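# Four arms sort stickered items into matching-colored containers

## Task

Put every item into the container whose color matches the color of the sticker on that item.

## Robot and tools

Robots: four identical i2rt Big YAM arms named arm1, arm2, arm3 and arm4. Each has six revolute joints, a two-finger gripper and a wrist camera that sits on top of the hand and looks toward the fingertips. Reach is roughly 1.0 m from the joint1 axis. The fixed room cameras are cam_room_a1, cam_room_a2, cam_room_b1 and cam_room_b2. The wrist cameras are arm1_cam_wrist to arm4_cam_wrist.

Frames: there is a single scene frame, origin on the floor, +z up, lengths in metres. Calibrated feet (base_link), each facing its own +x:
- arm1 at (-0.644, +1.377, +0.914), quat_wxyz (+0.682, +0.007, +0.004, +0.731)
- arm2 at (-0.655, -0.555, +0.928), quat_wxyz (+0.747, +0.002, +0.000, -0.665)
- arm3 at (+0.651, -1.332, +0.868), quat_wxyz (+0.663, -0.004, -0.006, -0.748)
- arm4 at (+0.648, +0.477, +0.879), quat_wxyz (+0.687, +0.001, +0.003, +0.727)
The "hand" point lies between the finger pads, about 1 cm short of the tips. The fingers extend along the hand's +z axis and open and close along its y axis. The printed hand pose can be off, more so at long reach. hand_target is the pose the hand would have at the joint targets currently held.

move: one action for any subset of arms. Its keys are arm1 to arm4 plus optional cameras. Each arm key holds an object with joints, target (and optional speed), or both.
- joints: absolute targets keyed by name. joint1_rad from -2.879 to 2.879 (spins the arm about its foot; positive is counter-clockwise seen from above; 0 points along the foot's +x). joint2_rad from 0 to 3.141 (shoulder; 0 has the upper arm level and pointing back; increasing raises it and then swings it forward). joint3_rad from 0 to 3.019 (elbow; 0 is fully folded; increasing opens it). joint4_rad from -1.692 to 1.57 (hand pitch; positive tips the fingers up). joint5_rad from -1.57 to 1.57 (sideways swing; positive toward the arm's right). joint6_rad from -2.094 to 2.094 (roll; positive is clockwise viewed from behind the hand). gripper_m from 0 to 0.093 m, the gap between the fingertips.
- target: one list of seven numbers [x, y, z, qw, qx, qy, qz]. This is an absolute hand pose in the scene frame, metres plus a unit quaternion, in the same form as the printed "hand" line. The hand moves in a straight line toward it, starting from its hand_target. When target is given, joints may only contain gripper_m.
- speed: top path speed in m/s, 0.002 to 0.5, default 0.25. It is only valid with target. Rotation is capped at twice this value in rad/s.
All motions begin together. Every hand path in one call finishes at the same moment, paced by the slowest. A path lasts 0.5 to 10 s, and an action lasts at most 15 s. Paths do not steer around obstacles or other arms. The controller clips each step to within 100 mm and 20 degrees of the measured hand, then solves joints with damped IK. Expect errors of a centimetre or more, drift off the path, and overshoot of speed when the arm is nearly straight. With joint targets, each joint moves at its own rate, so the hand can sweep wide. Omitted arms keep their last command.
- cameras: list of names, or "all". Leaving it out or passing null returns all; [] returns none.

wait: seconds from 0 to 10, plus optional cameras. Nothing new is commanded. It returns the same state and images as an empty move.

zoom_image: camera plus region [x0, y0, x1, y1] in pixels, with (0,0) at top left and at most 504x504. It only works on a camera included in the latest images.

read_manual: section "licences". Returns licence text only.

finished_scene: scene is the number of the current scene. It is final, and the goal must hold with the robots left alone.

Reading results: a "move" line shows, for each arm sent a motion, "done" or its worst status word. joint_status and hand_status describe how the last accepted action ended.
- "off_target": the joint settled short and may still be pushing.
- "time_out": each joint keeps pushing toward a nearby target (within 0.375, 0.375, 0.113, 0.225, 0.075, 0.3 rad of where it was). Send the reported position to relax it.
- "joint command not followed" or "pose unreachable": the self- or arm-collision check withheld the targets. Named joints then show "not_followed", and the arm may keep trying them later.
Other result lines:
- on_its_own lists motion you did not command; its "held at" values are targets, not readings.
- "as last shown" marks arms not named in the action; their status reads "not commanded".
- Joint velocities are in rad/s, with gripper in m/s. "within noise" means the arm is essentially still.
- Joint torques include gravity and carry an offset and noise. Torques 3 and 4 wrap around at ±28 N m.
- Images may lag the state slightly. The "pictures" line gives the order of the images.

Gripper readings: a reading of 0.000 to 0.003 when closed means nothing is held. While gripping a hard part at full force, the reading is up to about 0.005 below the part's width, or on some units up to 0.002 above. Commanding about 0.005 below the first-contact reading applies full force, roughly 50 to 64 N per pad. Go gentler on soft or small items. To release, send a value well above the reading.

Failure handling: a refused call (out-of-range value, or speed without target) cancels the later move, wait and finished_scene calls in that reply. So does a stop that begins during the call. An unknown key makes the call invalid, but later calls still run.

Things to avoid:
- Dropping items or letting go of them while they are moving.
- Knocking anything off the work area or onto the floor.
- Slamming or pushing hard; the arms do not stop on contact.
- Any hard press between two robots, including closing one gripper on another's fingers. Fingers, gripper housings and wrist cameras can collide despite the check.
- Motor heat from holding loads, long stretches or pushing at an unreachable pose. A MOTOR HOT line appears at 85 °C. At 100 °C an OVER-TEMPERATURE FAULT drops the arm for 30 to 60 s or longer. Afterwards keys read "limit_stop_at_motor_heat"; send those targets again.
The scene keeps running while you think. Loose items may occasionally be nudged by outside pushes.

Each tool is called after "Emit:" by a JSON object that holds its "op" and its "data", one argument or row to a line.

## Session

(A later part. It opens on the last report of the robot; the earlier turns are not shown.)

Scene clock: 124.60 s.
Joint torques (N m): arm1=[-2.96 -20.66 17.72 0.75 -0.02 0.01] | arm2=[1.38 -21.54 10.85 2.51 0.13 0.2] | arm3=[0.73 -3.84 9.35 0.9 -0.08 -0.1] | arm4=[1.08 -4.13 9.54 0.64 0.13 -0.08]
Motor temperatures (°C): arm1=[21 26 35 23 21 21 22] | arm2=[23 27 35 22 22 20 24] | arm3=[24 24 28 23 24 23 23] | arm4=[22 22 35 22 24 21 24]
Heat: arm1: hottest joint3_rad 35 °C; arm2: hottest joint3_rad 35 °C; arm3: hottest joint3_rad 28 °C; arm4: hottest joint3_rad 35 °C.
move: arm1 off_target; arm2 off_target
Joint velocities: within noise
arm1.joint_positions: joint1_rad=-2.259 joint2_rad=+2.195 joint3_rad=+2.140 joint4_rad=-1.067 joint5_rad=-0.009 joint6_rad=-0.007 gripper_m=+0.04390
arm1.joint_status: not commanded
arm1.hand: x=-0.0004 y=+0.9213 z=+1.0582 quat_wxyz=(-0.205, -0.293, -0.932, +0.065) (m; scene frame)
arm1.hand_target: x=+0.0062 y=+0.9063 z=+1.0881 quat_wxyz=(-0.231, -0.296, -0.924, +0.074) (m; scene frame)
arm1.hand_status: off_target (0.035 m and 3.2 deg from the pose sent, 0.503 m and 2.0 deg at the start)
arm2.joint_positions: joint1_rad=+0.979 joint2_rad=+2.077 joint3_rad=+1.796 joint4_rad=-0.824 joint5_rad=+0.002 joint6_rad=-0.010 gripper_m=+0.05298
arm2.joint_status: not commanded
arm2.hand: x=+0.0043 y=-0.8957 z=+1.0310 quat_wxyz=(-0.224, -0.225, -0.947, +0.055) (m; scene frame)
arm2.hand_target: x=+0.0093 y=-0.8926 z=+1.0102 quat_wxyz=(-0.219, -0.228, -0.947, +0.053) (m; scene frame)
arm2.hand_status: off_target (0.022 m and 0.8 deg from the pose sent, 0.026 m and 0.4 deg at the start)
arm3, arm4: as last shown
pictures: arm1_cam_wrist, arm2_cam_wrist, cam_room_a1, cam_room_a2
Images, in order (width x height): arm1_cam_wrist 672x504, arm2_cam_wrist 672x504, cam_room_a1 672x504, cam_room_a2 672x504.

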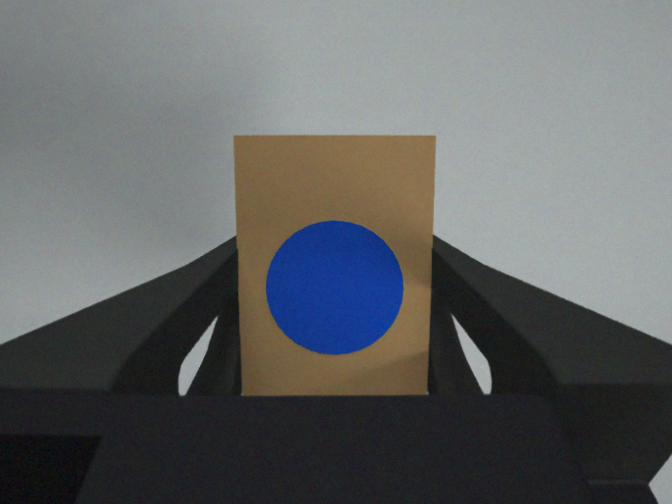

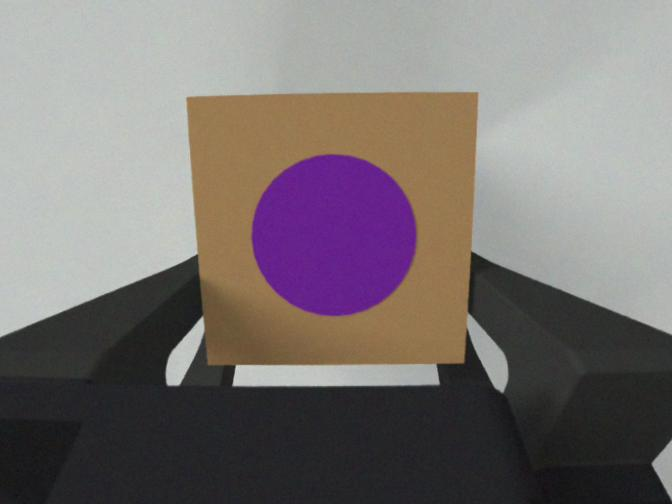

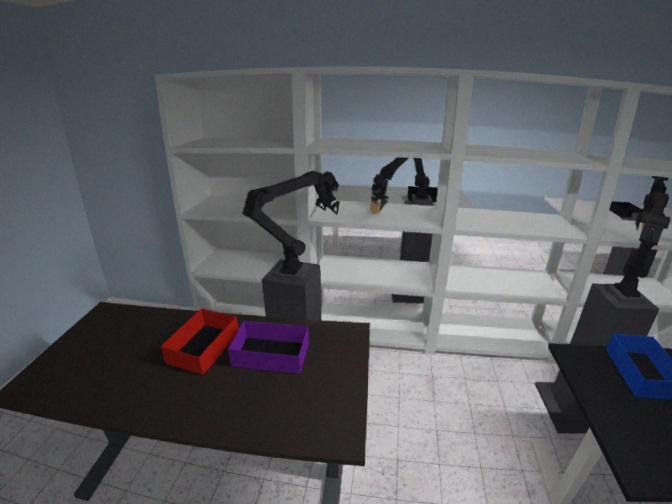

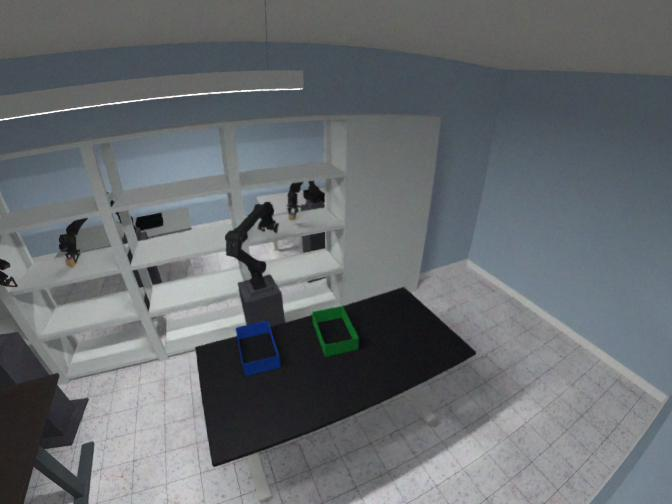

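Emit:
{"op": "zoom_image", "data": {
  "camera": "cam_room_a1",
  "region": [320, 150, 440, 240]
}}

Emit:
{"op": "zoom_image", "data": {
  "camera": "cam_room_a2",
  "region": [230, 160, 350, 250]
}}

Scaled by 4.200.

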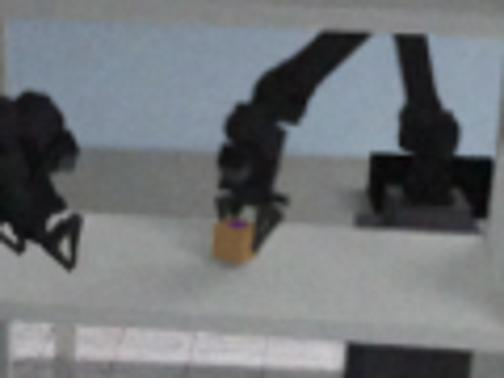

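Scaled by 4.200.

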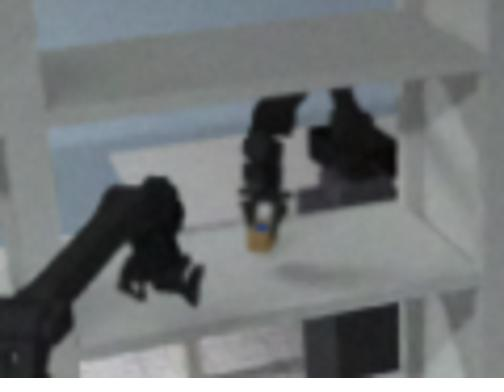

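Emit:
{"op": "move", "data": {
  "arm1": {"target": [0.012, 0.898, 1.054, 0.2304, 0.2959, 0.9241, -0.0738], "speed": 0.1},
  "arm2": {"target": [0.006, -0.891, 0.997, 0.2021, 0.2292, 0.9509, -0.0487], "speed": 0.1},
  "cameras": ["arm1_cam_wrist", "arm2_cam_wrist", "cam_room_a1", "cam_room_a2"]
}}

Emit:
{"op": "zoom_image", "data": {
  "camera": "cam_room_a1",
  "region": [320, 150, 440, 240]
}}

Scene clock: 140.07 s.
Joint torques (N m): arm1=[-2.73 -20.66 15.25 1.87 -0.05 0] | arm2=[1.38 -21.54 11.14 1.61 0.12 0.19] | arm3=[0.73 -3.96 9.39 0.88 -0.09 -0.1] | arm4=[0.85 -4.01 9.58 0.65 0.14 -0.05]
Motor temperatures (°C): arm1=[21 27 38 23 21 21 22] | arm2=[23 27 34 22 22 20 24] | arm3=[24 24 28 23 24 23 23] | arm4=[22 22 36 22 24 21 24]
Heat: arm1: hottest joint3_rad 38 °C; arm2: hottest joint3_rad 34 °C; arm3: hottest joint3_rad 28 °C; arm4: hottest joint3_rad 36 °C.
move: arm1 off_target; arm2 off_target
Joint velocities: within noise
arm1.joint_positions: joint1_rad=-2.264 joint2_rad=+2.230 joint3_rad=+2.140 joint4_rad=-1.036 joint5_rad=-0.011 joint6_rad=-0.007 gripper_m=+0.04390
arm1.joint_status: not commanded
arm1.hand: x=+0.0030 y=+0.9140 z=+1.0350 quat_wxyz=(-0.204, -0.295, -0.931, +0.065) (m; scene frame)
arm1.hand_target: x=+0.0107 y=+0.8988 z=+1.0543 quat_wxyz=(-0.230, -0.296, -0.924, +0.074) (m; scene frame)
arm1.hand_status: off_target (0.026 m and 3.3 deg from the pose sent, 0.027 m and 3.1 deg at the start)
arm2.joint_positions: joint1_rad=+0.979 joint2_rad=+2.095 joint3_rad=+1.796 joint4_rad=-0.824 joint5_rad=+0.003 joint6_rad=-0.009 gripper_m=+0.05298
arm2.joint_status: not commanded
arm2.hand: x=+0.0037 y=-0.8954 z=+1.0178 quat_wxyz=(-0.215, -0.226, -0.949, +0.053) (m; scene frame)
arm2.hand_target: x=+0.0055 y=-0.8907 z=+0.9973 quat_wxyz=(-0.202, -0.229, -0.951, +0.049) (m; scene frame)
arm2.hand_status: off_target (0.021 m and 1.6 deg from the pose sent, 0.034 m and 2.7 deg at the start)
arm3, arm4: as last shown
pictures: arm1_cam_wrist, arm2_cam_wrist, cam_room_a1, cam_room_a2
Images, in order (width x height): arm1_cam_wrist 672x504, arm2_cam_wrist 672x504, cam_room_a1 672x504, cam_room_a2 672x504.

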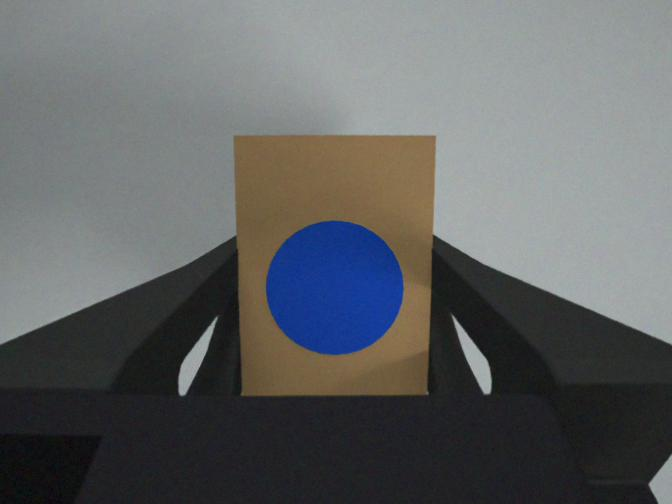

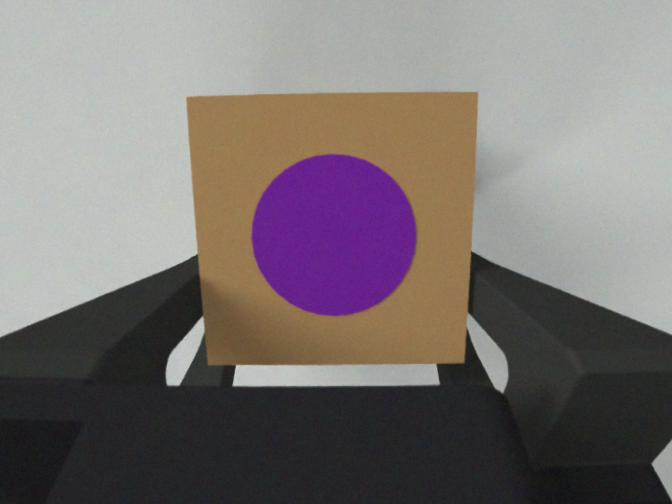

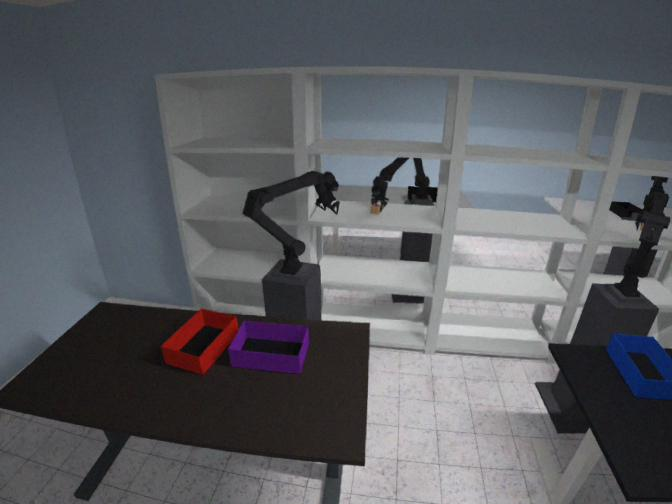

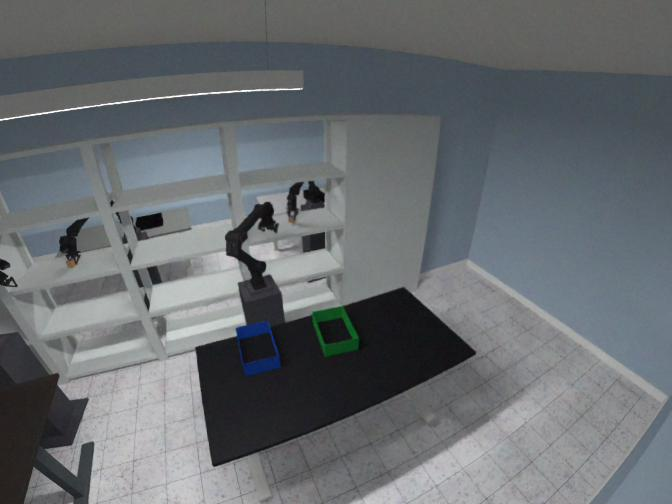

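Scaled by 4.200.

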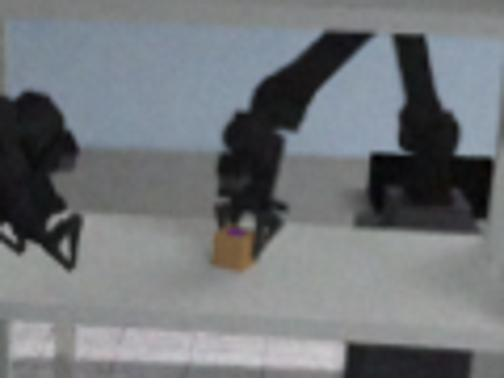

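Emit:
{"op": "move", "data": {
  "arm1": {"target": [0.012, 0.898, 1.035, 0.2465, 0.2945, 0.9199, -0.0789], "speed": 0.1},
  "arm2": {"target": [0.005, -0.890, 0.987, 0.2021, 0.2292, 0.9509, -0.0487], "speed": 0.1},
  "cameras": []
}}

Emit:
{"op": "move", "data": {
  "arm1": {"target": [0.012, 0.898, 1.025, 0.2465, 0.2945, 0.9199, -0.0789], "speed": 0.1},
  "arm2": {"target": [0.005, -0.893, 1.0165, 0.2150, 0.2260, 0.9490, -0.0530], "speed": 0.1},
  "cameras": ["arm1_cam_wrist", "arm2_cam_wrist"]
}}

Scene clock: 149.40 s.
Joint torques (N m): arm1=[-2.67 -22.48 11.79 1.88 -0.08 -0.02] | arm2=[1.49 -21.36 9.47 2.5 0.14 0.19] | arm3=[0.56 -3.78 9.39 0.9 -0.08 -0.09] | arm4=[1.32 -3.84 9.63 0.59 0.1 -0.09]
Motor temperatures (°C): arm1=[21 27 38 23 21 21 22] | arm2=[23 27 34 22 22 20 25] | arm3=[24 24 28 23 24 23 23] | arm4=[22 22 36 22 24 21 24]
Heat: arm1: hottest joint3_rad 38 °C; arm2: hottest joint3_rad 34 °C; arm3: hottest joint3_rad 28 °C; arm4: hottest joint3_rad 36 °C.
move: arm1 off_target; arm2 off_target
Joint velocities: within noise
arm1.joint_positions: joint1_rad=-2.264 joint2_rad=+2.230 joint3_rad=+2.091 joint4_rad=-0.929 joint5_rad=-0.011 joint6_rad=-0.007 gripper_m=+0.04390
arm1.joint_status: not commanded
arm1.hand: x=+0.0113 y=+0.9079 z=+1.0227 quat_wxyz=(-0.231, -0.293, -0.925, +0.073) (m; scene frame)
arm1.hand_target: x=+0.0116 y=+0.8981 z=+1.0350 quat_wxyz=(-0.246, -0.295, -0.920, +0.079) (m; scene frame)
arm1.hand_status: off_target (0.016 m and 2.0 deg from the pose sent, 0.018 m and 5.3 deg at the start)
arm2.joint_positions: joint1_rad=+0.979 joint2_rad=+2.095 joint3_rad=+1.796 joint4_rad=-0.822 joint5_rad=+0.003 joint6_rad=-0.009 gripper_m=+0.05298
arm2.joint_status: not commanded
arm2.hand: x=+0.0042 y=-0.8957 z=+1.0181 quat_wxyz=(-0.216, -0.226, -0.948, +0.053) (m; scene frame)
arm2.hand_target: x=+0.0039 y=-0.8895 z=+0.9876 quat_wxyz=(-0.202, -0.229, -0.951, +0.049) (m; scene frame)
arm2.hand_status: off_target (0.032 m and 1.8 deg from the pose sent, 0.031 m and 1.6 deg at the start)
arm3, arm4: as last shown
pictures: none
No camera images: "cameras" was empty.

Scene clock: 150.37 s.
Joint torques (N m): arm1=[-2.55 -21.42 11.44 1.78 -0.04 0] | arm2=[1.08 -24.35 10.89 1.57 0.1 0.11] | arm3=[0.62 -3.66 9.37 0.85 -0.07 -0.11] | arm4=[1.03 -3.55 9.43 0.68 0.1 -0.09]
Motor temperatures (°C): arm1=[21 27 38 23 21 21 22] | arm2=[23 27 34 22 22 20 25] | arm3=[24 24 28 23 24 23 23] | arm4=[22 22 36 22 24 21 24]
Heat: arm1: hottest joint3_rad 38 °C; arm2: hottest joint3_rad 34 °C; arm3: hottest joint3_rad 28 °C; arm4: hottest joint3_rad 36 °C.
move: arm1 off_target; arm2 done
Joint velocities: within noise
arm1.joint_positions: joint1_rad=-2.264 joint2_rad=+2.230 joint3_rad=+2.079 joint4_rad=-0.907 joint5_rad=-0.012 joint6_rad=-0.007 gripper_m=+0.04390
arm1.joint_status: not commanded
arm1.hand: x=+0.0125 y=+0.9071 z=+1.0193 quat_wxyz=(-0.235, -0.292, -0.924, +0.074) (m; scene frame)
arm1.hand_target: x=+0.0118 y=+0.8980 z=+1.0250 quat_wxyz=(-0.246, -0.295, -0.920, +0.079) (m; scene frame)
arm1.hand_status: off_target (0.011 m and 1.5 deg from the pose sent, 0.010 m and 2.0 deg at the start)
arm2.joint_positions: joint1_rad=+0.979 joint2_rad=+2.095 joint3_rad=+1.794 joint4_rad=-0.821 joint5_rad=+0.003 joint6_rad=-0.009 gripper_m=+0.05298
arm2.joint_status: not commanded
arm2.hand: x=+0.0039 y=-0.8955 z=+1.0175 quat_wxyz=(-0.216, -0.226, -0.948, +0.053) (m; scene frame)
arm2.hand_target: x=+0.0049 y=-0.8929 z=+1.0165 quat_wxyz=(-0.215, -0.226, -0.949, +0.053) (m; scene frame)
arm2.hand_status: done (0.003 m and 0.1 deg from the pose sent, 0.003 m and 0.2 deg at the start)
arm3, arm4: as last shown
pictures: arm1_cam_wrist, arm2_cam_wrist
Images, in order (width x height): arm1_cam_wrist 672x504, arm2_cam_wrist 672x504.

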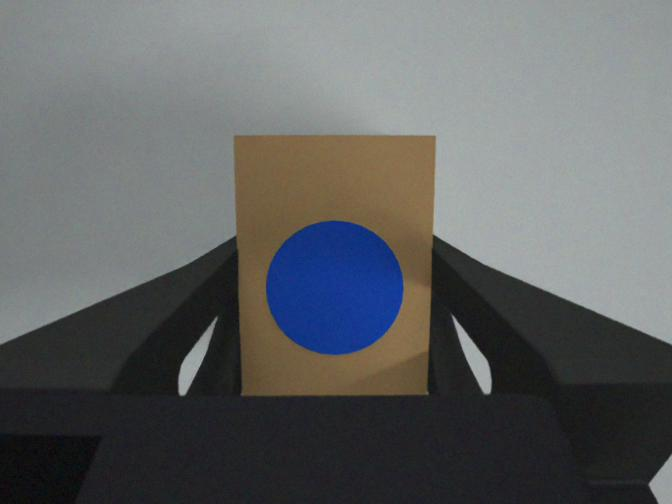

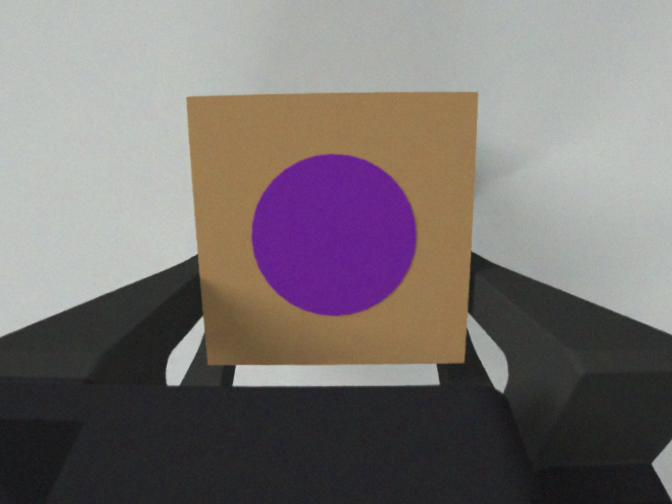

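Emit:
{"op": "move", "data": {
  "arm1": {"target": [0.012, 0.898, 1.012, 0.2465, 0.2945, 0.9199, -0.0789], "speed": 0.1},
  "arm2": {"joints": {"gripper_m": 0.093}},
  "cameras": ["arm1_cam_wrist", "arm2_cam_wrist"]
}}

Scene clock: 154.63 s.
Joint torques (N m): arm1=[-2.55 -20.89 10.17 1.83 0 -0.02] | arm2=[1.14 -24.29 10.86 1.57 0.1 0.1] | arm3=[0.67 -3.72 9.36 0.87 -0.07 -0.09] | arm4=[0.79 -4.01 9.57 0.59 0.12 -0.07]
Motor temperatures (°C): arm1=[21 27 38 23 21 21 22] | arm2=[23 27 33 22 22 20 25] | arm3=[24 24 28 23 24 23 23] | arm4=[22 22 36 22 24 21 24]
Heat: arm1: hottest joint3_rad 38 °C; arm2: hottest joint3_rad 33 °C; arm3: hottest joint3_rad 28 °C; arm4: hottest joint3_rad 36 °C.
move: arm1 done; arm2 done
Joint velocities: within noise
arm1.joint_positions: joint1_rad=-2.264 joint2_rad=+2.230 joint3_rad=+2.070 joint4_rad=-0.879 joint5_rad=-0.013 joint6_rad=-0.007 gripper_m=+0.04390
arm1.joint_status: not commanded
arm1.hand: x=+0.0156 y=+0.9051 z=+1.0183 quat_wxyz=(-0.245, -0.291, -0.922, +0.077) (m; scene frame)
arm1.hand_target: x=+0.0118 y=+0.8981 z=+1.0119 quat_wxyz=(-0.246, -0.295, -0.920, +0.079) (m; scene frame)
arm1.hand_status: done (0.010 m and 0.5 deg from the pose sent, 0.012 m and 1.5 deg at the start)
arm2.joint_positions: joint1_rad=+0.979 joint2_rad=+2.095 joint3_rad=+1.794 joint4_rad=-0.821 joint5_rad=+0.003 joint6_rad=-0.009 gripper_m=+0.09293
arm2.joint_status: all done
arm2.hand: x=+0.0039 y=-0.8955 z=+1.0175 quat_wxyz=(-0.216, -0.226, -0.948, +0.053) (m; scene frame)
arm2.hand_target: x=+0.0049 y=-0.8929 z=+1.0165 quat_wxyz=(-0.215, -0.226, -0.949, +0.053) (m; scene frame)
arm2.hand_status: not commanded
arm3, arm4: as last shown
pictures: arm1_cam_wrist, arm2_cam_wrist
Images, in order (width x height): arm1_cam_wrist 672x504, arm2_cam_wrist 672x504.

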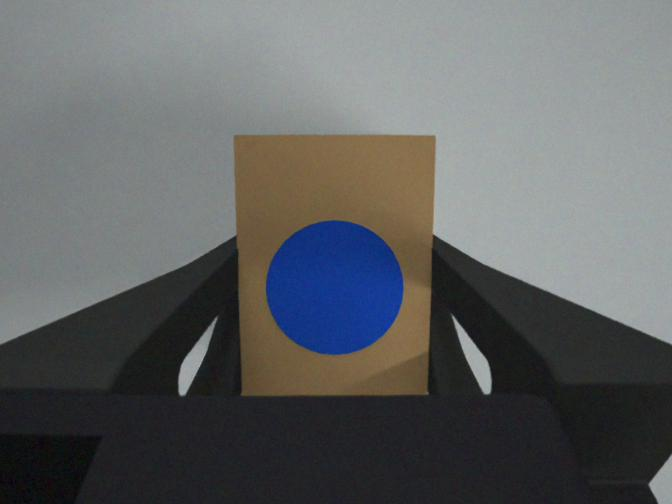

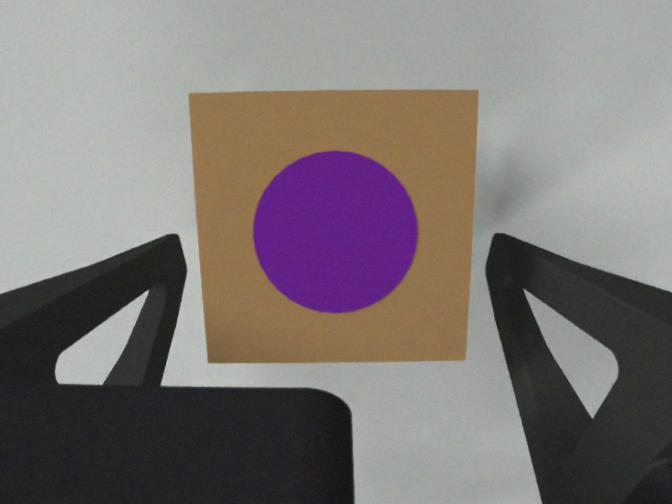

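Emit:
{"op": "move", "data": {
  "arm1": {"target": [0.014, 0.903, 1.018, 0.2465, 0.2945, 0.9199, -0.0789], "speed": 0.1, "joints": {"gripper_m": 0.093}},
  "arm2": {"target": [-0.03, -0.880, 1.09, 0.2187, 0.2283, 0.9473, -0.0527], "speed": 0.15},
  "cameras": ["arm1_cam_wrist", "arm2_cam_wrist"]
}}

Emit:
{"op": "move", "data": {
  "arm1": {"target": [-0.022, 0.929, 1.09, 0.2304, 0.2959, 0.9241, -0.0738], "speed": 0.15},
  "arm2": {"target": [-0.39, -0.69, 1.12, 0.2187, 0.2283, 0.9473, -0.0527], "speed": 0.3},
  "cameras": ["arm1_cam_wrist"]
}}

Scene clock: 162.70 s.
Joint torques (N m): arm1=[-2.55 -21.54 11.54 1.47 0.11 0.09] | arm2=[0.56 -21.77 10.1 1.14 -0.08 0.11] | arm3=[0.67 -3.78 9.39 0.9 -0.07 -0.1] | arm4=[0.85 -3.9 9.54 0.81 0.07 -0.06]
Motor temperatures (°C): arm1=[21 27 37 23 21 21 22] | arm2=[23 27 33 22 22 20 24] | arm3=[24 24 28 23 24 23 23] | arm4=[22 22 36 22 24 21 24]
Heat: arm1: hottest joint3_rad 37 °C; arm2: hottest joint3_rad 33 °C; arm3: hottest joint3_rad 28 °C; arm4: hottest joint3_rad 36 °C.
move: arm1 done; arm2 off_target
Joint velocities: within noise
arm1.joint_positions: joint1_rad=-2.264 joint2_rad=+2.230 joint3_rad=+2.059 joint4_rad=-0.877 joint5_rad=-0.012 joint6_rad=-0.007 gripper_m=+0.09296
arm1.joint_status: all done
arm1.hand: x=+0.0131 y=+0.9066 z=+1.0128 quat_wxyz=(-0.240, -0.292, -0.923, +0.076) (m; scene frame)
arm1.hand_target: x=+0.0140 y=+0.9030 z=+1.0180 quat_wxyz=(-0.247, -0.294, -0.920, +0.079) (m; scene frame)
arm1.hand_status: done (0.006 m and 0.9 deg from the pose sent, 0.003 m and 0.5 deg at the start)
arm2.joint_positions: joint1_rad=+0.979 joint2_rad=+1.933 joint3_rad=+1.755 joint4_rad=-0.904 joint5_rad=+0.003 joint6_rad=-0.009 gripper_m=+0.09293
arm2.joint_status: not commanded
arm2.hand: x=-0.0235 y=-0.8818 z=+1.1039 quat_wxyz=(-0.235, -0.225, -0.944, +0.058) (m; scene frame)
arm2.hand_target: x=-0.0300 y=-0.8799 z=+1.0902 quat_wxyz=(-0.219, -0.228, -0.947, +0.053) (m; scene frame)
arm2.hand_status: off_target (0.015 m and 2.1 deg from the pose sent, 0.082 m and 0.4 deg at the start)
arm3, arm4: as last shown
pictures: arm1_cam_wrist, arm2_cam_wrist
Images, in order (width x height): arm1_cam_wrist 672x504, arm2_cam_wrist 672x504.

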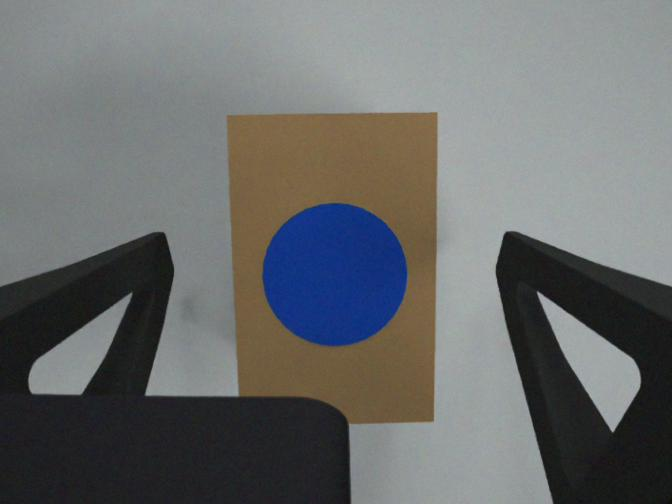

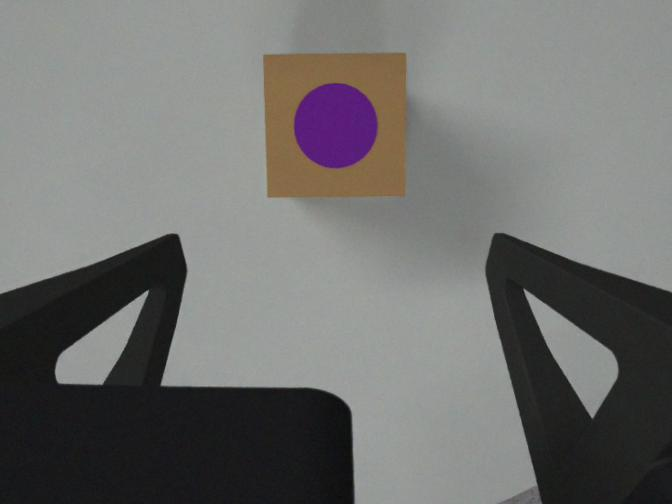

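Scene clock: 164.73 s.
Joint torques (N m): arm1=[-2.43 -21.66 11.17 0.81 0.11 0.02] | arm2=[1.55 -3.25 10.36 1.13 0.16 0.21] | arm3=[0.67 -3.78 9.36 0.9 -0.08 -0.1] | arm4=[0.73 -3.66 9.44 0.59 0.12 -0.08]
Motor temperatures (°C): arm1=[21 27 37 23 21 21 22] | arm2=[23 27 33 22 22 20 24] | arm3=[24 24 28 23 24 23 23] | arm4=[22 22 36 22 24 21 24]
Heat: arm1: hottest joint3_rad 37 °C; arm2: hottest joint3_rad 33 °C; arm3: hottest joint3_rad 28 °C; arm4: hottest joint3_rad 36 °C.
move: arm1 off_target; arm2 off_target
Joint velocities: within noise
arm1.joint_positions: joint1_rad=-2.264 joint2_rad=+2.101 joint3_rad=+2.006 joint4_rad=-0.987 joint5_rad=-0.012 joint6_rad=-0.007 gripper_m=+0.09296
arm1.joint_status: not commanded
arm1.hand: x=-0.0174 y=+0.9291 z=+1.0725 quat_wxyz=(-0.224, -0.293, -0.927, +0.071) (m; scene frame)
arm1.hand_target: x=-0.0218 y=+0.9289 z=+1.0900 quat_wxyz=(-0.231, -0.296, -0.924, +0.074) (m; scene frame)
arm1.hand_status: off_target (0.018 m and 0.9 deg from the pose sent, 0.088 m and 1.2 deg at the start)
arm2.joint_positions: joint1_rad=+0.982 joint2_rad=+0.799 joint3_rad=+0.720 joint4_rad=-1.002 joint5_rad=+0.005 joint6_rad=-0.006 gripper_m=+0.09293
arm2.joint_status: not commanded
arm2.hand: x=-0.3863 y=-0.6947 z=+1.1303 quat_wxyz=(-0.235, -0.225, -0.944, +0.058) (m; scene frame)
arm2.hand_target: x=-0.3902 y=-0.6901 z=+1.1201 quat_wxyz=(-0.219, -0.228, -0.947, +0.053) (m; scene frame)
arm2.hand_status: off_target (0.012 m and 2.1 deg from the pose sent, 0.414 m and 2.1 deg at the start)
arm3.joint_positions: joint1_rad=-2.038 joint2_rad=+0.802 joint3_rad=+0.900 joint4_rad=-1.158 joint5_rad=+0.002 joint6_rad=+0.005 gripper_m=+0.09403
arm3.joint_status: not commanded
arm3.hand: x=+0.3950 y=-1.1566 z=+1.1380 quat_wxyz=(+0.068, -0.926, +0.284, +0.240) (m; scene frame)
arm3.hand_target: x=+0.3969 y=-1.1550 z=+1.1381 quat_wxyz=(+0.068, -0.925, +0.286, +0.239) (m; scene frame)
arm3.hand_status: not commanded
arm4.joint_positions: joint1_rad=+0.888 joint2_rad=+0.803 joint3_rad=+0.892 joint4_rad=-1.154 joint5_rad=-0.001 joint6_rad=+0.012 gripper_m=+0.09401
arm4.joint_status: not commanded
arm4.hand: x=+0.4003 y=+0.6585 z=+1.1485 quat_wxyz=(-0.073, +0.919, -0.304, -0.240) (m; scene frame)
arm4.hand_target: x=+0.4003 y=+0.6581 z=+1.1528 quat_wxyz=(-0.075, +0.920, -0.298, -0.242) (m; scene frame)
arm4.hand_status: not commanded
pictures: arm1_cam_wrist
Images, in order (width x height): arm1_cam_wrist 672x504.

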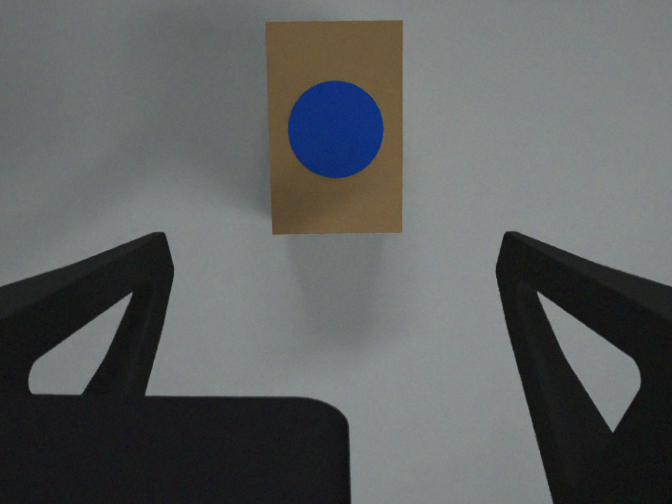

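Emit:
{"op": "move", "data": {
  "arm1": {"target": [-0.39, 1.198, 1.13, 0.2304, 0.2959, 0.9241, -0.0738], "speed": 0.3},
  "arm3": {"target": [0.055, -0.920, 1.11, 0.0565, -0.9435, 0.2265, 0.2352], "speed": 0.3},
  "arm4": {"target": [0.060, 0.892, 1.115, 0.0738, -0.9241, 0.2959, 0.2304], "speed": 0.3},
  "cameras": ["arm3_cam_wrist", "arm4_cam_wrist"]
}}

Scene clock: 177.43 s.
Joint torques (N m): arm1=[-1.26 -0.26 11.7 0.8 0.1 0.1] | arm2=[1.44 -3.31 10.35 1.1 0.16 0.21] | arm3=[0.56 -23 13.97 0.51 -0.13 -0.12] | arm4=[1.14 -21.01 12.79 0.32 0.23 -0.01]
Motor temperatures (°C): arm1=[21 28 36 23 21 21 22] | arm2=[23 27 33 22 22 20 24] | arm3=[24 24 29 23 24 23 23] | arm4=[22 22 36 22 24 21 24]
Heat: arm1: hottest joint3_rad 36 °C; arm2: hottest joint3_rad 33 °C; arm3: hottest joint3_rad 29 °C; arm4: hottest joint3_rad 36 °C.
move: arm1 done; arm3 off_target; arm4 off_target
Joint velocities: within noise
arm1.joint_positions: joint1_rad=-2.264 joint2_rad=+0.793 joint3_rad=+0.762 joint4_rad=-1.020 joint5_rad=-0.010 joint6_rad=-0.007 gripper_m=+0.09296
arm1.joint_status: not commanded
arm1.hand: x=-0.3894 y=+1.1973 z=+1.1324 quat_wxyz=(-0.238, -0.292, -0.923, +0.076) (m; scene frame)
arm1.hand_target: x=-0.3900 y=+1.1980 z=+1.1300 quat_wxyz=(-0.230, -0.296, -0.924, +0.074) (m; scene frame)
arm1.hand_status: done (0.003 m and 1.0 deg from the pose sent, 0.463 m and 0.9 deg at the start)
arm2: as last shown
arm3.joint_positions: joint1_rad=-2.049 joint2_rad=+1.939 joint3_rad=+1.901 joint4_rad=-1.086 joint5_rad=-0.054 joint6_rad=-0.123 gripper_m=+0.09403
arm3.joint_status: not commanded
arm3.hand: x=+0.0598 y=-0.9359 z=+1.0846 quat_wxyz=(+0.047, -0.949, +0.225, +0.215) (m; scene frame)
arm3.hand_target: x=+0.0562 y=-0.9209 z=+1.1101 quat_wxyz=(+0.057, -0.943, +0.226, +0.236) (m; scene frame)
arm3.hand_status: off_target (0.030 m and 2.7 deg from the pose sent, 0.415 m and 7.1 deg at the start)
arm4.joint_positions: joint1_rad=+0.897 joint2_rad=+1.926 joint3_rad=+1.866 joint4_rad=-1.052 joint5_rad=+0.006 joint6_rad=+0.012 gripper_m=+0.09401
arm4.joint_status: not commanded
arm4.hand: x=+0.0730 y=+0.8886 z=+1.0988 quat_wxyz=(-0.068, +0.925, -0.303, -0.218) (m; scene frame)
arm4.hand_target: x=+0.0608 y=+0.8914 z=+1.1149 quat_wxyz=(-0.074, +0.924, -0.296, -0.231) (m; scene frame)
arm4.hand_status: off_target (0.021 m and 1.8 deg from the pose sent, 0.414 m and 1.6 deg at the start)
pictures: arm3_cam_wrist, arm4_cam_wrist
Images, in order (width x height): arm3_cam_wrist 672x504, arm4_cam_wrist 672x504.

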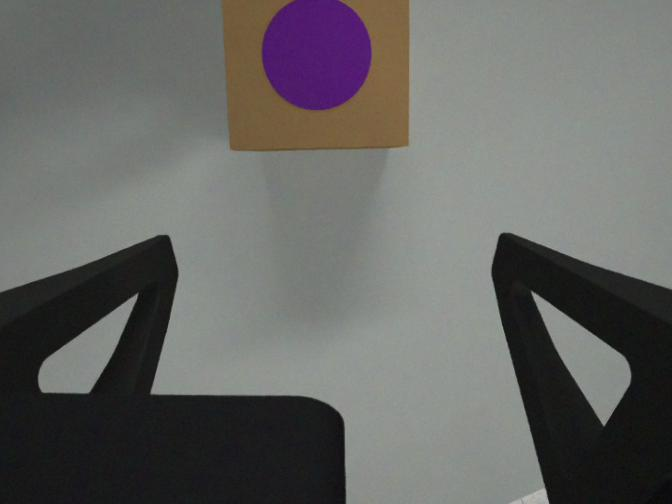

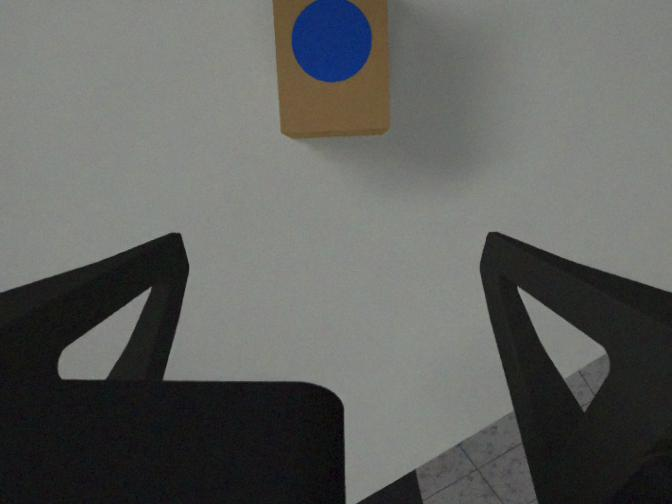

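Emit:
{"op": "move", "data": {
  "arm3": {"target": [0.004, -0.902, 1.049, 0.0565, -0.9435, 0.2265, 0.2352], "speed": 0.12},
  "arm4": {"target": [0.003, 0.943, 1.012, 0.0738, -0.9241, 0.2959, 0.2304], "speed": 0.12},
  "cameras": ["arm3_cam_wrist", "arm4_cam_wrist"]
}}

Scene clock: 193.27 s.
Joint torques (N m): arm1=[-1.96 -0.26 11.84 0.75 0.07 0.09] | arm2=[1.55 -3.37 10.36 1.13 0.15 0.21] | arm3=[1.96 -24 13.98 1.35 0.08 0.01] | arm4=[0.73 -23.06 12.37 1.18 0 -0.11]
Motor temperatures (°C): arm1=[21 27 36 23 21 21 22] | arm2=[23 26 33 22 22 20 23] | arm3=[24 26 31 23 24 23 23] | arm4=[22 24 37 22 24 21 24]
Heat: arm1: hottest joint3_rad 36 °C; arm2: hottest joint3_rad 33 °C; arm3: hottest joint3_rad 31 °C; arm4: hottest joint3_rad 37 °C.
move: arm3 off_target; arm4 off_target
Joint velocities: within noise
arm1, arm2: as last shown
arm3.joint_positions: joint1_rad=-2.049 joint2_rad=+2.097 joint3_rad=+2.015 joint4_rad=-1.047 joint5_rad=-0.051 joint6_rad=-0.120 gripper_m=+0.09403
arm3.joint_status: not commanded
arm3.hand: x=+0.0215 y=-0.9097 z=+1.0311 quat_wxyz=(+0.047, -0.949, +0.227, +0.211) (m; scene frame)
arm3.hand_target: x=+0.0053 y=-0.9030 z=+1.0495 quat_wxyz=(+0.057, -0.943, +0.226, +0.236) (m; scene frame)
arm3.hand_status: off_target (0.026 m and 3.0 deg from the pose sent, 0.074 m and 2.7 deg at the start)
arm4.joint_positions: joint1_rad=+0.896 joint2_rad=+2.168 joint3_rad=+2.027 joint4_rad=-0.971 joint5_rad=+0.006 joint6_rad=+0.009 gripper_m=+0.09401
arm4.joint_status: not commanded
arm4.hand: x=+0.0152 y=+0.9298 z=+1.0119 quat_wxyz=(-0.069, +0.926, -0.301, -0.218) (m; scene frame)
arm4.hand_target: x=+0.0039 y=+0.9425 z=+1.0122 quat_wxyz=(-0.074, +0.924, -0.296, -0.231) (m; scene frame)
arm4.hand_status: off_target (0.018 m and 1.7 deg from the pose sent, 0.124 m and 1.8 deg at the start)
pictures: arm3_cam_wrist, arm4_cam_wrist
Images, in order (width x height): arm3_cam_wrist 672x504, arm4_cam_wrist 672x504.

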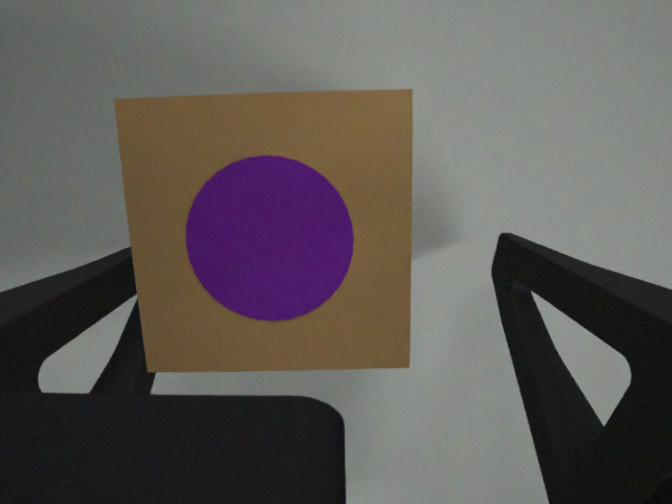

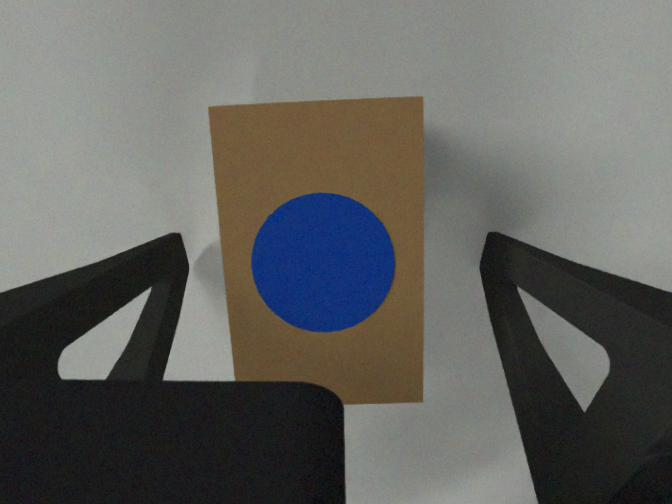

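Emit:
{"op": "move", "data": {
  "arm3": {"target": [-0.009, -0.915, 1.050, 0.0565, -0.9435, 0.2265, 0.2352], "speed": 0.1},
  "arm4": {"joints": {"gripper_m": 0.034}},
  "cameras": ["arm3_cam_wrist", "arm4_cam_wrist"]
}}

Scene clock: 203.13 s.
Joint torques (N m): arm1=[-1.73 0.09 11.63 0.61 0.08 0.06] | arm2=[1.67 -3.25 10.39 1.11 0.15 0.21] | arm3=[2.26 -23.71 13.96 0.94 0.08 0.04] | arm4=[1.03 -23 12.52 1.21 0.04 -0.1]
Motor temperatures (°C): arm1=[21 26 36 23 21 21 22] | arm2=[23 26 33 22 22 20 23] | arm3=[24 26 33 23 24 23 23] | arm4=[22 25 39 22 24 21 24]
Heat: arm1: hottest joint3_rad 36 °C; arm2: hottest joint3_rad 33 °C; arm3: hottest joint3_rad 33 °C; arm4: hottest joint3_rad 39 °C.
move: arm3 off_target; arm4 off_target
Joint velocities: within noise
arm1, arm2: as last shown
arm3.joint_positions: joint1_rad=-2.027 joint2_rad=+2.106 joint3_rad=+2.039 joint4_rad=-1.047 joint5_rad=-0.038 joint6_rad=-0.098 gripper_m=+0.09403
arm3.joint_status: not commanded
arm3.hand: x=+0.0082 y=-0.9181 z=+1.0369 quat_wxyz=(+0.051, -0.948, +0.228, +0.218) (m; scene frame)
arm3.hand_target: x=-0.0081 y=-0.9158 z=+1.0502 quat_wxyz=(+0.056, -0.943, +0.226, +0.236) (m; scene frame)
arm3.hand_status: off_target (0.022 m and 2.1 deg from the pose sent, 0.036 m and 3.0 deg at the start)
arm4.joint_positions: joint1_rad=+0.896 joint2_rad=+2.169 joint3_rad=+2.027 joint4_rad=-0.971 joint5_rad=+0.006 joint6_rad=+0.007 gripper_m=+0.04447
arm4.joint_status: gripper_m off_target (ended at +0.04450, target +0.03400)
arm4.hand: x=+0.0152 y=+0.9298 z=+1.0116 quat_wxyz=(-0.069, +0.926, -0.300, -0.217) (m; scene frame)
arm4.hand_target: x=+0.0040 y=+0.9424 z=+1.0121 quat_wxyz=(-0.074, +0.924, -0.296, -0.231) (m; scene frame)
arm4.hand_status: not commanded
pictures: arm3_cam_wrist, arm4_cam_wrist
Images, in order (width x height): arm3_cam_wrist 672x504, arm4_cam_wrist 672x504.

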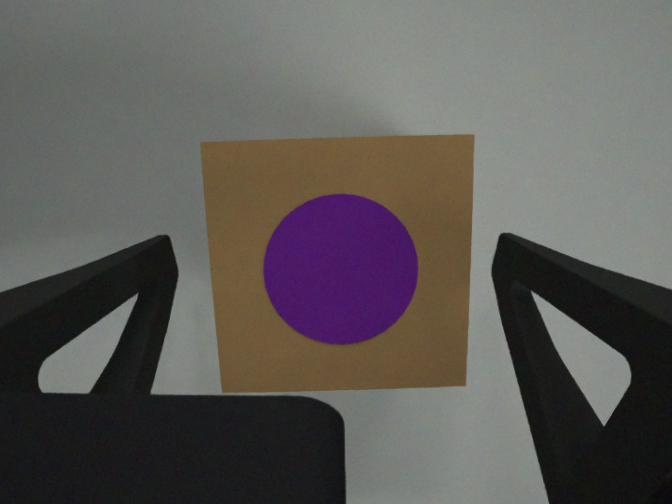

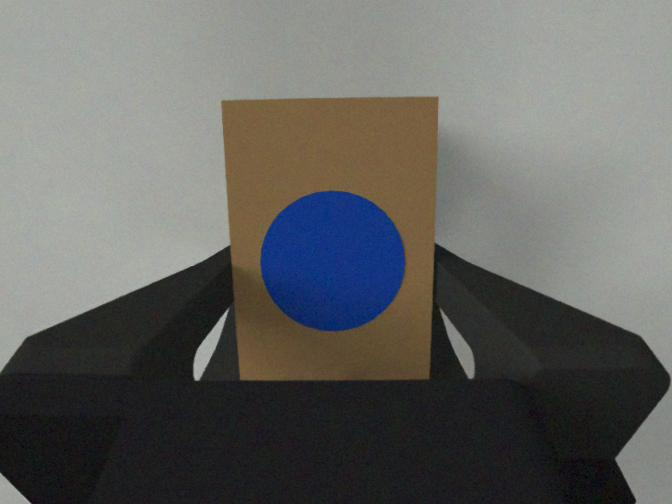

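Emit:
{"op": "move", "data": {
  "arm3": {"joints": {"gripper_m": 0.042}},
  "arm4": {"target": [0.025, 0.918, 1.10, 0.0738, -0.9241, 0.2959, 0.2304], "speed": 0.15},
  "cameras": ["arm3_cam_wrist"]
}}

Emit:
{"op": "move", "data": {
  "arm3": {"target": [0.03, -0.930, 1.12, 0.0565, -0.9435, 0.2265, 0.2352], "speed": 0.15},
  "arm4": {"target": [0.395, 0.655, 1.14, 0.0738, -0.9241, 0.2959, 0.2304], "speed": 0.3},
  "cameras": ["arm3_cam_wrist", "arm4_cam_wrist"]
}}

Scene clock: 208.60 s.
Joint torques (N m): arm1=[-1.38 0.21 11.67 0.8 0.08 0.09] | arm2=[1.49 -3.19 10.36 1.11 0.15 0.21] | arm3=[2.32 -23.71 13.93 0.91 0.04 0.02] | arm4=[1.85 -25.76 12.45 0.35 0.19 0.03]
Motor temperatures (°C): arm1=[21 26 36 23 21 21 22] | arm2=[23 26 33 22 22 20 23] | arm3=[24 26 33 23 24 23 23] | arm4=[22 26 40 22 24 21 25]
Heat: arm1: hottest joint3_rad 36 °C; arm2: hottest joint3_rad 33 °C; arm3: hottest joint3_rad 33 °C; arm4: hottest joint3_rad 40 °C.
move: arm3 off_target; arm4 off_target
Joint velocities: within noise
arm1, arm2: as last shown
arm3.joint_positions: joint1_rad=-2.027 joint2_rad=+2.106 joint3_rad=+2.039 joint4_rad=-1.047 joint5_rad=-0.037 joint6_rad=-0.098 gripper_m=+0.05309
arm3.joint_status: gripper_m off_target (ended at +0.05312, target +0.04200)
arm3.hand: x=+0.0083 y=-0.9179 z=+1.0366 quat_wxyz=(+0.051, -0.947, +0.229, +0.218) (m; scene frame)
arm3.hand_target: x=-0.0081 y=-0.9158 z=+1.0502 quat_wxyz=(+0.057, -0.943, +0.226, +0.236) (m; scene frame)
arm3.hand_status: not commanded
arm4.joint_positions: joint1_rad=+0.896 joint2_rad=+2.087 joint3_rad=+2.049 joint4_rad=-1.095 joint5_rad=+0.006 joint6_rad=+0.007 gripper_m=+0.04447
arm4.joint_status: not commanded
arm4.hand: x=+0.0353 y=+0.9159 z=+1.0693 quat_wxyz=(-0.066, +0.928, -0.301, -0.208) (m; scene frame)
arm4.hand_target: x=+0.0262 y=+0.9173 z=+1.0998 quat_wxyz=(-0.074, +0.924, -0.296, -0.231) (m; scene frame)
arm4.hand_status: off_target (0.032 m and 2.9 deg from the pose sent, 0.090 m and 1.7 deg at the start)
pictures: arm3_cam_wrist
Images, in order (width x height): arm3_cam_wrist 672x504.

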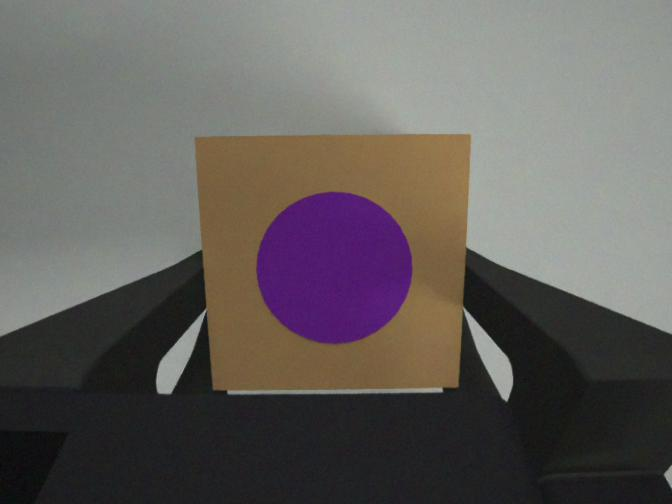

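Scene clock: 210.77 s.
Joint torques (N m): arm1=[-1.9 0.67 11.74 0.88 0.09 0.11] | arm2=[1.49 -3.31 10.36 1.13 0.14 0.2] | arm3=[1.2 -26.64 11.37 0.62 -0.12 -0.08] | arm4=[1.2 -2.61 9.33 0.47 0.23 0.14]
Motor temperatures (°C): arm1=[21 26 36 23 21 21 22] | arm2=[23 26 33 22 22 20 23] | arm3=[24 26 33 23 24 23 23] | arm4=[22 26 39 22 24 21 25]
Heat: arm1: hottest joint3_rad 36 °C; arm2: hottest joint3_rad 33 °C; arm3: hottest joint3_rad 33 °C; arm4: hottest joint3_rad 39 °C.
move: arm3 off_target; arm4 done
Joint velocities: within noise
arm1, arm2: as last shown
arm3.joint_positions: joint1_rad=-2.027 joint2_rad=+2.016 joint3_rad=+2.039 joint4_rad=-1.141 joint5_rad=-0.038 joint6_rad=-0.098 gripper_m=+0.05309
arm3.joint_status: not commanded
arm3.hand: x=+0.0310 y=-0.9322 z=+1.0922 quat_wxyz=(+0.050, -0.948, +0.229, +0.216) (m; scene frame)
arm3.hand_target: x=+0.0304 y=-0.9305 z=+1.1199 quat_wxyz=(+0.056, -0.944, +0.226, +0.235) (m; scene frame)
arm3.hand_status: off_target (0.028 m and 2.4 deg from the pose sent, 0.087 m and 2.2 deg at the start)
arm4.joint_positions: joint1_rad=+0.909 joint2_rad=+0.811 joint3_rad=+0.878 joint4_rad=-1.137 joint5_rad=+0.011 joint6_rad=+0.007 gripper_m=+0.04447
arm4.joint_status: not commanded
arm4.hand: x=+0.3962 y=+0.6563 z=+1.1417 quat_wxyz=(-0.076, +0.923, -0.294, -0.237) (m; scene frame)
arm4.hand_target: x=+0.3950 y=+0.6550 z=+1.1399 quat_wxyz=(-0.074, +0.924, -0.296, -0.230) (m; scene frame)
arm4.hand_status: done (0.002 m and 0.9 deg from the pose sent, 0.450 m and 2.8 deg at the start)
pictures: arm3_cam_wrist, arm4_cam_wrist
Images, in order (width x height): arm3_cam_wrist 672x504, arm4_cam_wrist 672x504.

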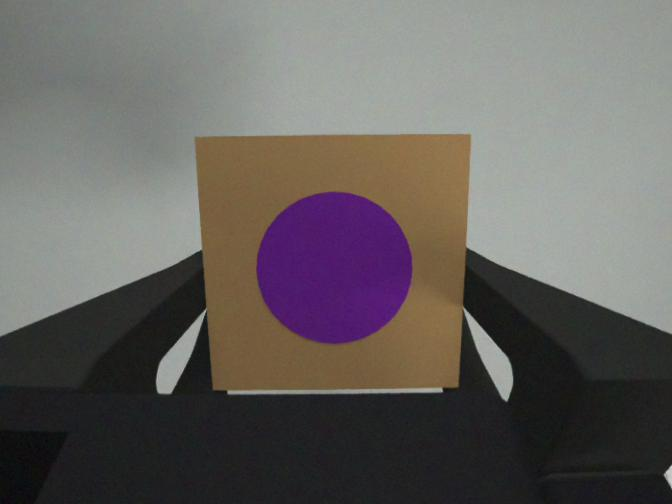

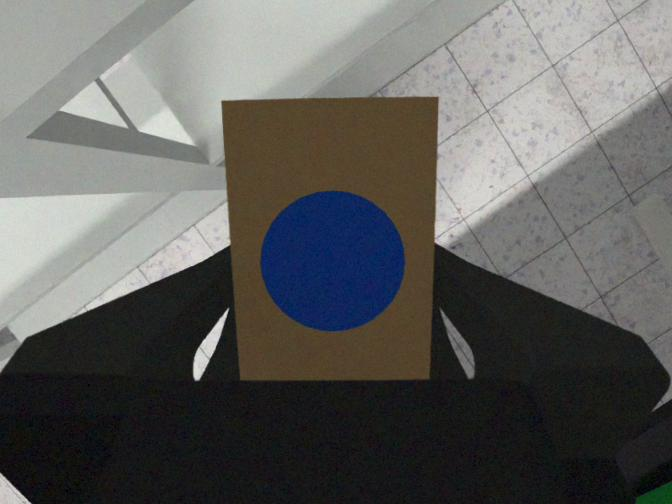

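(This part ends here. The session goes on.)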